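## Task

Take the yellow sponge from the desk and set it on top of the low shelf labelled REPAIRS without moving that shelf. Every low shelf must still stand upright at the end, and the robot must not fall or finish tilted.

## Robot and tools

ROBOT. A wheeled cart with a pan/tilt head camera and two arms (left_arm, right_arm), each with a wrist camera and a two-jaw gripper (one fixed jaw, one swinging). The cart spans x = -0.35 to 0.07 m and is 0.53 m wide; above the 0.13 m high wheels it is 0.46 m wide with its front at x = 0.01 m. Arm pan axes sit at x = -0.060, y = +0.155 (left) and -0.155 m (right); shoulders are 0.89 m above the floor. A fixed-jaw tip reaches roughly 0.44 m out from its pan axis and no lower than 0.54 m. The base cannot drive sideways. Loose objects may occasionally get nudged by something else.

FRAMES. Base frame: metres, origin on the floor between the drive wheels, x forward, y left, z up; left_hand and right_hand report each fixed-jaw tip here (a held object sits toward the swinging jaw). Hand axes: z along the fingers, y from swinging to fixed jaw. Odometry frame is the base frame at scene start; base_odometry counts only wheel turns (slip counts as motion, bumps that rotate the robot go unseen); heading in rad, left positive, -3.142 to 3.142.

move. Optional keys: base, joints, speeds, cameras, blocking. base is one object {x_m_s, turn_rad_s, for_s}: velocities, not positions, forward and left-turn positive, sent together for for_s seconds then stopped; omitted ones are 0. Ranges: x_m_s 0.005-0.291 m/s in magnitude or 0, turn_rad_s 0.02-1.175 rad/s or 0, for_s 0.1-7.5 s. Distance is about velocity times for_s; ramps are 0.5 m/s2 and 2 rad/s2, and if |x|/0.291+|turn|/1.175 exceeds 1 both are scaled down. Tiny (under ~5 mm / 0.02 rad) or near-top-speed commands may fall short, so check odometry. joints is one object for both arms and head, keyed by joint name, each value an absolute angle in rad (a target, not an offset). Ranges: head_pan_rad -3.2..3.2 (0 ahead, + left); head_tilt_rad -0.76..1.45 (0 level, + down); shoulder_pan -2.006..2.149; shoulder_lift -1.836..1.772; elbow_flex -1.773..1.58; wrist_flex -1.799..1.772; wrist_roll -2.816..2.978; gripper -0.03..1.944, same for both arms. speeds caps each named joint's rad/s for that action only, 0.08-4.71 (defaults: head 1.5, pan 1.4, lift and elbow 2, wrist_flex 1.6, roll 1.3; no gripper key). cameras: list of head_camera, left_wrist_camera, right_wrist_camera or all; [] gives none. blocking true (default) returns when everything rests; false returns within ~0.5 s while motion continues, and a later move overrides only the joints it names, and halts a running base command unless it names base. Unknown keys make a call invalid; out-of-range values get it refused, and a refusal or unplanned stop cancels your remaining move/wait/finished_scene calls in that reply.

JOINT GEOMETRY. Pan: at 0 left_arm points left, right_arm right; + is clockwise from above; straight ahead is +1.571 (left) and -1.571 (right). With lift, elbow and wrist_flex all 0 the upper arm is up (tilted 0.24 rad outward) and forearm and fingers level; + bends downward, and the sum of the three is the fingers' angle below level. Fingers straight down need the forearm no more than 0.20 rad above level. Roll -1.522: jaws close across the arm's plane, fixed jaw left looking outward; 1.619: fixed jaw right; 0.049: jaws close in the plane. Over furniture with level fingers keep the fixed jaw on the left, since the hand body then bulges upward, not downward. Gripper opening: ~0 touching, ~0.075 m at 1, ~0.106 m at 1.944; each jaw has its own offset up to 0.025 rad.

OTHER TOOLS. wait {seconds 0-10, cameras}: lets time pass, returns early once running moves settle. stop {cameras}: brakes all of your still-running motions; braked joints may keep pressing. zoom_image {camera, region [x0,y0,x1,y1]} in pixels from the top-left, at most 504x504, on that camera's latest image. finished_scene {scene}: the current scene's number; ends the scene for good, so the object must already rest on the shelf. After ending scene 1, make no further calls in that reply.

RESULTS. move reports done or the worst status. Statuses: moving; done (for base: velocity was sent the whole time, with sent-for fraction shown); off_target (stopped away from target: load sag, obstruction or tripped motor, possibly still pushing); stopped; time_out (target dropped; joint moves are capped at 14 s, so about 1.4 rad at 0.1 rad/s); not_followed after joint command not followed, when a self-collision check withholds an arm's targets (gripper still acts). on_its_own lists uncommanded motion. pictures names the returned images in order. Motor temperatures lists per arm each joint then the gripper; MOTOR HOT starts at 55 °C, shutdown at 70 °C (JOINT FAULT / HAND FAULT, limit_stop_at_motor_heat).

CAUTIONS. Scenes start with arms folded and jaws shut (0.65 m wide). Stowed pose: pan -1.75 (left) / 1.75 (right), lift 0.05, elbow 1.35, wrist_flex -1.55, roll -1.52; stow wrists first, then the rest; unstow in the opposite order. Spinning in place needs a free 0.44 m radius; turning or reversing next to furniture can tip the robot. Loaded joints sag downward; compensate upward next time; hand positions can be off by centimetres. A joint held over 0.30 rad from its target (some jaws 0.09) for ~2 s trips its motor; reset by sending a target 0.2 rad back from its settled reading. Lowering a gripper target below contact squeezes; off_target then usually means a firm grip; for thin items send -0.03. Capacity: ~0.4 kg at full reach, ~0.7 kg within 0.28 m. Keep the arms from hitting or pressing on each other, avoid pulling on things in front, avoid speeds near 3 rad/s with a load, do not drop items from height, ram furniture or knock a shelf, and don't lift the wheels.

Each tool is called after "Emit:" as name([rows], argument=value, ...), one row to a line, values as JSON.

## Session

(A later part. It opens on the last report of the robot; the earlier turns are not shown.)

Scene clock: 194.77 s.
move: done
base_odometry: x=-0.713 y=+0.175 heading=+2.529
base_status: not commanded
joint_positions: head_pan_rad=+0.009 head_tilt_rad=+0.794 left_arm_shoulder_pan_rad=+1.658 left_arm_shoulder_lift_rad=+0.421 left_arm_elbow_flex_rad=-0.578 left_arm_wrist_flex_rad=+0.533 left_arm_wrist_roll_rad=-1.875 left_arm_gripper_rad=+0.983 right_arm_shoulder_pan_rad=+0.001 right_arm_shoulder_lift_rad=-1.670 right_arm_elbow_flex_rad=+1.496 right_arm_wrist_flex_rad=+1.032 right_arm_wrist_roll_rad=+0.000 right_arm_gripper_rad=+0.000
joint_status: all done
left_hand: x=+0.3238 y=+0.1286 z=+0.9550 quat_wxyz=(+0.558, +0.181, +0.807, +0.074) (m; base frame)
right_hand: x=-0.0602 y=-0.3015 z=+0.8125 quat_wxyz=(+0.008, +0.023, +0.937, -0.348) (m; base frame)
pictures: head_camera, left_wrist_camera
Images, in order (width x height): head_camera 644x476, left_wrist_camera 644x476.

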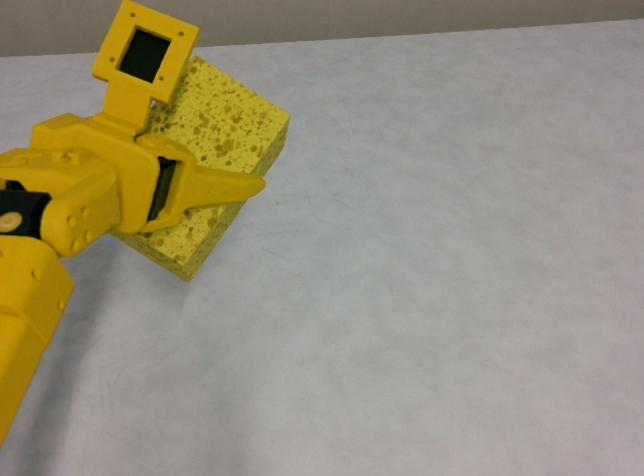

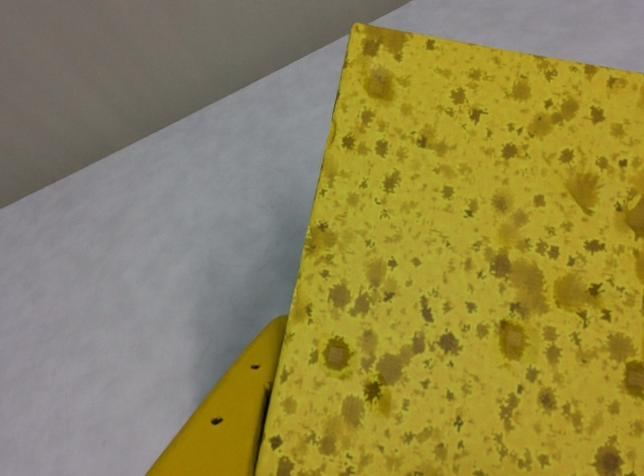

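Emit:
move(base={"x_m_s": -0.22, "for_s": 2.7})

Emit:
move(base={"turn_rad_s": 0.6, "for_s": 2.77}, joints={"left_arm_shoulder_pan_rad": 1.571, "head_tilt_rad": 0.8, "head_pan_rad": -0.2})

Emit:
wait(seconds=0.1, cameras=["all"])

Scene clock: 224.80 s.
move: done
base_odometry: x=-0.226 y=-0.166 heading=+2.533
base_status: done (sent for 2.7 of 2.7 s)
joint_positions: head_pan_rad=+0.009 head_tilt_rad=+0.794 left_arm_shoulder_pan_rad=+1.658 left_arm_shoulder_lift_rad=+0.421 left_arm_elbow_flex_rad=-0.578 left_arm_wrist_flex_rad=+0.533 left_arm_wrist_roll_rad=-1.875 left_arm_gripper_rad=+0.983 right_arm_shoulder_pan_rad=+0.001 right_arm_shoulder_lift_rad=-1.670 right_arm_elbow_flex_rad=+1.496 right_arm_wrist_flex_rad=+1.032 right_arm_wrist_roll_rad=+0.000 right_arm_gripper_rad=+0.000
joint_status: not commanded
left_hand: x=+0.3238 y=+0.1286 z=+0.9550 quat_wxyz=(+0.558, +0.181, +0.807, +0.074) (m; base frame)
right_hand: x=-0.0602 y=-0.3015 z=+0.8125 quat_wxyz=(+0.008, +0.023, +0.937, -0.348) (m; base frame)
pictures: none

Scene clock: 228.30 s.
move: done
base_odometry: x=-0.225 y=-0.167 heading=-2.094
base_status: done (sent for 2.77 of 2.77 s)
joint_positions: head_pan_rad=-0.190 head_tilt_rad=+0.794 left_arm_shoulder_pan_rad=+1.572 left_arm_shoulder_lift_rad=+0.421 left_arm_elbow_flex_rad=-0.578 left_arm_wrist_flex_rad=+0.533 left_arm_wrist_roll_rad=-1.875 left_arm_gripper_rad=+0.983 right_arm_shoulder_pan_rad=+0.000 right_arm_shoulder_lift_rad=-1.670 right_arm_elbow_flex_rad=+1.496 right_arm_wrist_flex_rad=+1.032 right_arm_wrist_roll_rad=+0.000 right_arm_gripper_rad=+0.000
joint_status: all done
left_hand: x=+0.3246 y=+0.1617 z=+0.9550 quat_wxyz=(+0.554, +0.146, +0.814, +0.098) (m; base frame)
right_hand: x=-0.0600 y=-0.3015 z=+0.8125 quat_wxyz=(+0.009, +0.023, +0.937, -0.348) (m; base frame)
pictures: none

Scene clock: 228.40 s.
base_odometry: x=-0.225 y=-0.167 heading=-2.094
base_status: done (sent for 2.77 of 2.77 s)
joint_positions: head_pan_rad=-0.190 head_tilt_rad=+0.794 left_arm_shoulder_pan_rad=+1.572 left_arm_shoulder_lift_rad=+0.421 left_arm_elbow_flex_rad=-0.578 left_arm_wrist_flex_rad=+0.533 left_arm_wrist_roll_rad=-1.875 left_arm_gripper_rad=+0.983 right_arm_shoulder_pan_rad=+0.000 right_arm_shoulder_lift_rad=-1.670 right_arm_elbow_flex_rad=+1.496 right_arm_wrist_flex_rad=+1.032 right_arm_wrist_roll_rad=+0.000 right_arm_gripper_rad=+0.000
joint_status: all done
left_hand: x=+0.3246 y=+0.1617 z=+0.9550 quat_wxyz=(+0.554, +0.146, +0.814, +0.098) (m; base frame)
right_hand: x=-0.0600 y=-0.3015 z=+0.8125 quat_wxyz=(+0.009, +0.023, +0.937, -0.348) (m; base frame)
wait: 0.10 s; no rest
pictures: head_camera, left_wrist_camera, right_wrist_camera
Images, in order (width x height): head_camera 644x476, left_wrist_camera 644x476, right_wrist_camera 644x476.

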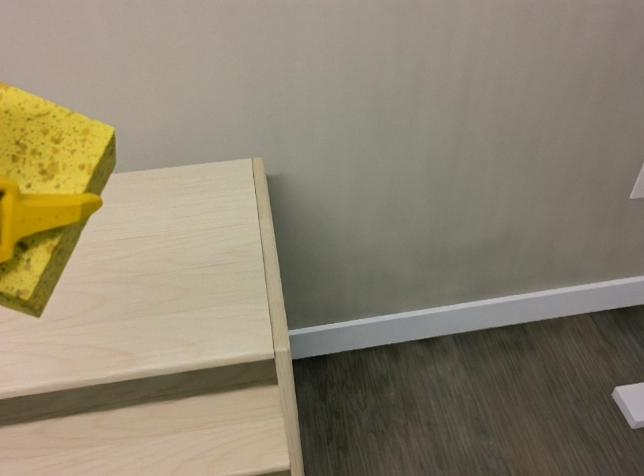

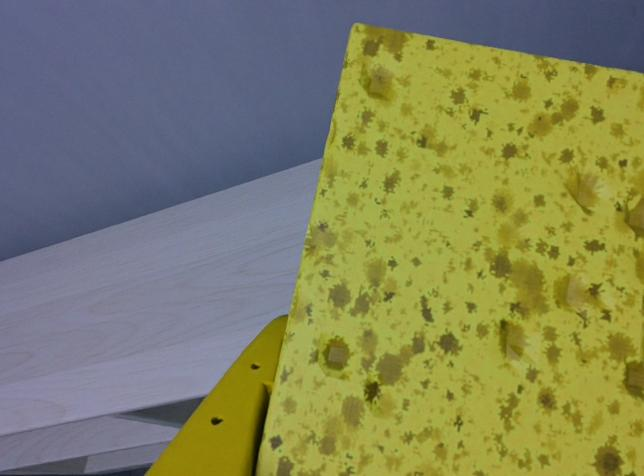

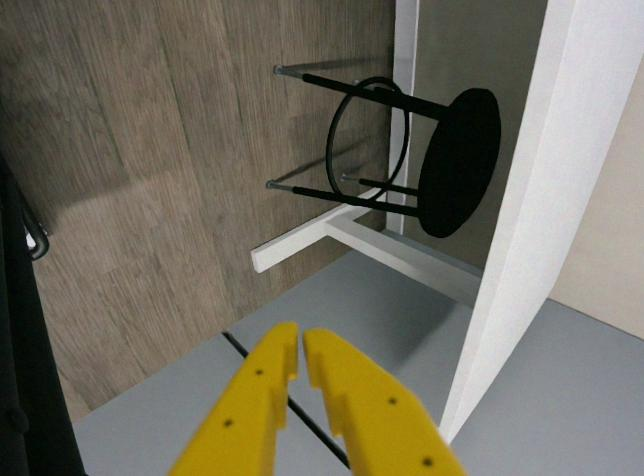

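Emit:
move(base={"x_m_s": 0.15, "for_s": 1.93}, joints={"head_pan_rad": 0.3, "head_tilt_rad": 0.85})

Emit:
move(joints={"left_arm_shoulder_lift_rad": 1.3, "left_arm_elbow_flex_rad": -0.45, "left_arm_wrist_flex_rad": -0.05}, speeds={"left_arm_shoulder_lift_rad": 0.8, "left_arm_wrist_flex_rad": 0.6, "left_arm_elbow_flex_rad": 0.3}, cameras=["head_camera"])

Scene clock: 242.37 s.
move: done
base_odometry: x=-0.370 y=-0.419 heading=-2.092
base_status: done (sent for 1.93 of 1.93 s)
joint_positions: head_pan_rad=+0.290 head_tilt_rad=+0.844 left_arm_shoulder_pan_rad=+1.572 left_arm_shoulder_lift_rad=+0.421 left_arm_elbow_flex_rad=-0.578 left_arm_wrist_flex_rad=+0.533 left_arm_wrist_roll_rad=-1.875 left_arm_gripper_rad=+0.983 right_arm_shoulder_pan_rad=+0.001 right_arm_shoulder_lift_rad=-1.670 right_arm_elbow_flex_rad=+1.496 right_arm_wrist_flex_rad=+1.032 right_arm_wrist_roll_rad=+0.000 right_arm_gripper_rad=+0.000
joint_status: all done
left_hand: x=+0.3246 y=+0.1617 z=+0.9550 quat_wxyz=(+0.554, +0.146, +0.814, +0.098) (m; base frame)
right_hand: x=-0.0602 y=-0.3015 z=+0.8125 quat_wxyz=(+0.008, +0.023, +0.937, -0.348) (m; base frame)
pictures: none

Scene clock: 244.13 s.
move: done
base_odometry: x=-0.370 y=-0.419 heading=-2.092
base_status: not commanded
joint_positions: head_pan_rad=+0.290 head_tilt_rad=+0.844 left_arm_shoulder_pan_rad=+1.572 left_arm_shoulder_lift_rad=+1.317 left_arm_elbow_flex_rad=-0.446 left_arm_wrist_flex_rad=-0.038 left_arm_wrist_roll_rad=-1.875 left_arm_gripper_rad=+0.983 right_arm_shoulder_pan_rad=+0.001 right_arm_shoulder_lift_rad=-1.670 right_arm_elbow_flex_rad=+1.496 right_arm_wrist_flex_rad=+1.032 right_arm_wrist_roll_rad=+0.000 right_arm_gripper_rad=+0.000
joint_status: all done
left_hand: x=+0.2871 y=+0.1617 z=+0.6783 quat_wxyz=(+0.355, +0.165, +0.918, +0.063) (m; base frame)
right_hand: x=-0.0602 y=-0.3015 z=+0.8125 quat_wxyz=(+0.008, +0.023, +0.937, -0.348) (m; base frame)
pictures: head_camera
Images, in order (width x height): head_camera 644x476.

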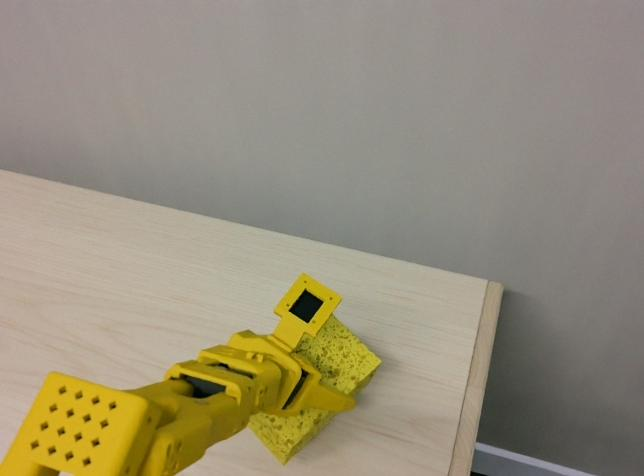

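Emit:
move(joints={"left_arm_shoulder_lift_rad": 1.52, "left_arm_elbow_flex_rad": -0.45, "left_arm_wrist_flex_rad": -0.24}, speeds={"left_arm_shoulder_lift_rad": 0.2, "left_arm_wrist_flex_rad": 0.2}, cameras=["head_camera","left_wrist_camera"])

Scene clock: 254.43 s.
move: done
base_odometry: x=-0.370 y=-0.419 heading=-2.092
base_status: not commanded
joint_positions: head_pan_rad=+0.290 head_tilt_rad=+0.844 left_arm_shoulder_pan_rad=+1.571 left_arm_shoulder_lift_rad=+1.476 left_arm_elbow_flex_rad=-0.454 left_arm_wrist_flex_rad=-0.240 left_arm_wrist_roll_rad=-1.866 left_arm_gripper_rad=+0.983 right_arm_shoulder_pan_rad=+0.001 right_arm_shoulder_lift_rad=-1.670 right_arm_elbow_flex_rad=+1.496 right_arm_wrist_flex_rad=+1.032 right_arm_wrist_roll_rad=+0.000 right_arm_gripper_rad=+0.000
joint_status: all done
left_hand: x=+0.2754 y=+0.1623 z=+0.6529 quat_wxyz=(+0.378, +0.158, +0.910, +0.066) (m; base frame)
right_hand: x=-0.0602 y=-0.3015 z=+0.8125 quat_wxyz=(+0.008, +0.023, +0.937, -0.348) (m; base frame)
pictures: head_camera, left_wrist_camera
Images, in order (width x height): head_camera 644x476, left_wrist_camera 644x476.

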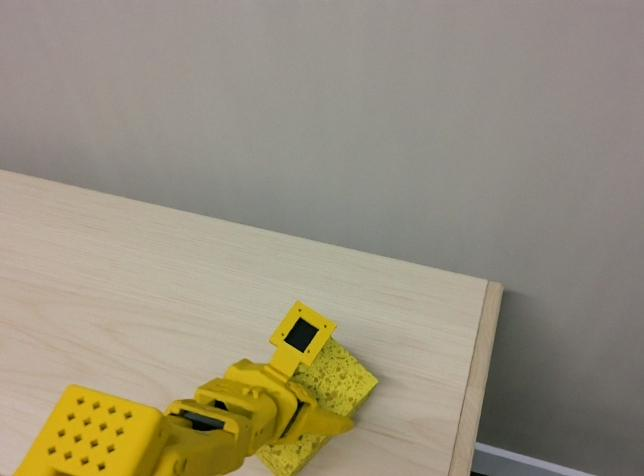

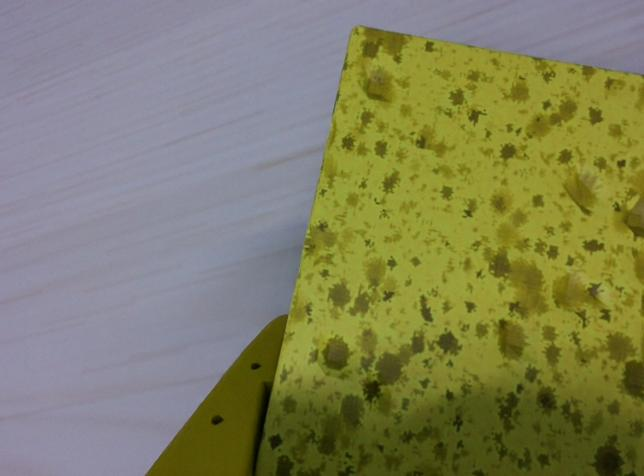

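Emit:
move(joints={"left_arm_shoulder_lift_rad": 1.56}, speeds={"left_arm_shoulder_lift_rad": 0.2})

Scene clock: 261.27 s.
move: done
base_odometry: x=-0.370 y=-0.419 heading=-2.092
base_status: not commanded
joint_positions: head_pan_rad=+0.290 head_tilt_rad=+0.844 left_arm_shoulder_pan_rad=+1.569 left_arm_shoulder_lift_rad=+1.482 left_arm_elbow_flex_rad=-0.457 left_arm_wrist_flex_rad=-0.242 left_arm_wrist_roll_rad=-1.866 left_arm_gripper_rad=+0.983 right_arm_shoulder_pan_rad=+0.001 right_arm_shoulder_lift_rad=-1.670 right_arm_elbow_flex_rad=+1.496 right_arm_wrist_flex_rad=+1.032 right_arm_wrist_roll_rad=+0.000 right_arm_gripper_rad=+0.000
joint_status: all done
left_hand: x=+0.2748 y=+0.1628 z=+0.6518 quat_wxyz=(+0.378, +0.157, +0.910, +0.066) (m; base frame)
right_hand: x=-0.0602 y=-0.3015 z=+0.8125 quat_wxyz=(+0.008, +0.023, +0.937, -0.348) (m; base frame)
pictures: none

Emit:
move(joints={"left_arm_shoulder_lift_rad": 1.50, "left_arm_gripper_rad": 1.05})

Emit:
move(joints={"left_arm_gripper_rad": 1.9}, cameras=["head_camera","left_wrist_camera"])

Scene clock: 266.93 s.
move: done
base_odometry: x=-0.370 y=-0.419 heading=-2.092
base_status: not commanded
joint_positions: head_pan_rad=+0.290 head_tilt_rad=+0.844 left_arm_shoulder_pan_rad=+1.566 left_arm_shoulder_lift_rad=+1.482 left_arm_elbow_flex_rad=-0.460 left_arm_wrist_flex_rad=-0.242 left_arm_wrist_roll_rad=-1.866 left_arm_gripper_rad=+1.051 right_arm_shoulder_pan_rad=+0.001 right_arm_shoulder_lift_rad=-1.670 right_arm_elbow_flex_rad=+1.496 right_arm_wrist_flex_rad=+1.032 right_arm_wrist_roll_rad=+0.000 right_arm_gripper_rad=+0.000
joint_status: all done
left_hand: x=+0.2755 y=+0.1638 z=+0.6524 quat_wxyz=(+0.379, +0.156, +0.910, +0.067) (m; base frame)
right_hand: x=-0.0602 y=-0.3015 z=+0.8125 quat_wxyz=(+0.008, +0.023, +0.937, -0.348) (m; base frame)
pictures: none

Scene clock: 267.90 s.
move: done
base_odometry: x=-0.370 y=-0.419 heading=-2.092
base_status: not commanded
joint_positions: head_pan_rad=+0.290 head_tilt_rad=+0.844 left_arm_shoulder_pan_rad=+1.566 left_arm_shoulder_lift_rad=+1.510 left_arm_elbow_flex_rad=-0.450 left_arm_wrist_flex_rad=-0.231 left_arm_wrist_roll_rad=-1.866 left_arm_gripper_rad=+1.891 right_arm_shoulder_pan_rad=+0.001 right_arm_shoulder_lift_rad=-1.670 right_arm_elbow_flex_rad=+1.496 right_arm_wrist_flex_rad=+1.032 right_arm_wrist_roll_rad=+0.000 right_arm_gripper_rad=+0.000
joint_status: all done
left_hand: x=+0.2653 y=+0.1638 z=+0.6412 quat_wxyz=(+0.357, +0.157, +0.918, +0.063) (m; base frame)
right_hand: x=-0.0602 y=-0.3015 z=+0.8125 quat_wxyz=(+0.008, +0.023, +0.937, -0.348) (m; base frame)
pictures: head_camera, left_wrist_camera
Images, in order (width x height): head_camera 644x476, left_wrist_camera 644x476.

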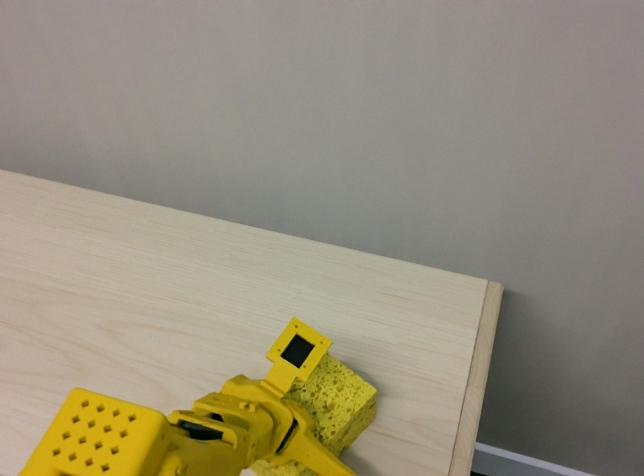

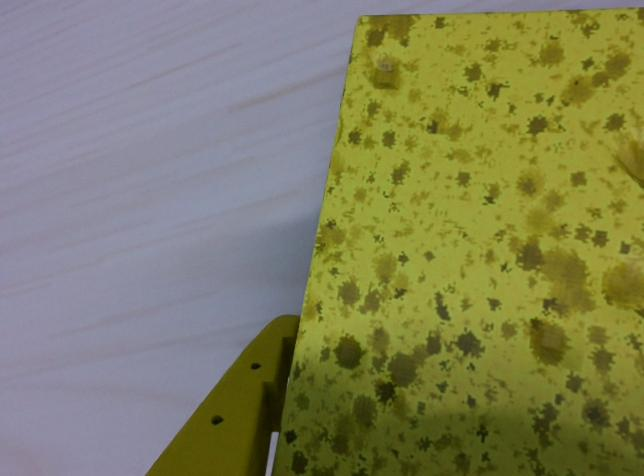

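Released. Raise arm (and slightly left to clear), then verify.

Emit:
move(joints={"left_arm_shoulder_lift_rad": 0.6}, speeds={"left_arm_shoulder_lift_rad": 0.5}, cameras=["head_camera","left_wrist_camera"])

Scene clock: 274.53 s.
move: done
base_odometry: x=-0.370 y=-0.419 heading=-2.092
base_status: not commanded
joint_positions: head_pan_rad=+0.290 head_tilt_rad=+0.844 left_arm_shoulder_pan_rad=+1.566 left_arm_shoulder_lift_rad=+0.669 left_arm_elbow_flex_rad=-0.446 left_arm_wrist_flex_rad=-0.231 left_arm_wrist_roll_rad=-1.875 left_arm_gripper_rad=+1.891 right_arm_shoulder_pan_rad=+0.001 right_arm_shoulder_lift_rad=-1.670 right_arm_elbow_flex_rad=+1.496 right_arm_wrist_flex_rad=+1.032 right_arm_wrist_roll_rad=+0.000 right_arm_gripper_rad=+0.000
joint_status: all done
left_hand: x=+0.3554 y=+0.1642 z=+0.9438 quat_wxyz=(+0.699, +0.122, +0.694, +0.126) (m; base frame)
right_hand: x=-0.0602 y=-0.3015 z=+0.8125 quat_wxyz=(+0.008, +0.023, +0.937, -0.348) (m; base frame)
pictures: head_camera, left_wrist_camera
Images, in order (width x height): head_camera 644x476, left_wrist_camera 644x476.

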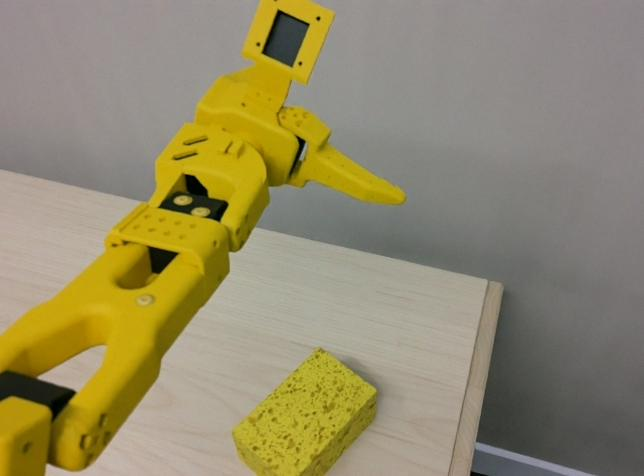

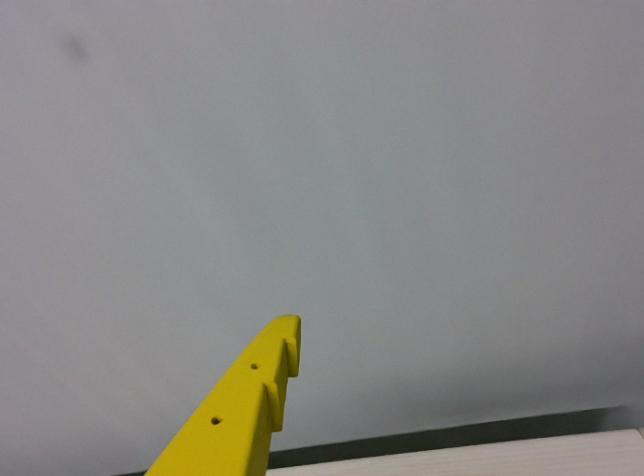

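Emit:
finished_scene(scene=2)

The scene is finished: the task was done.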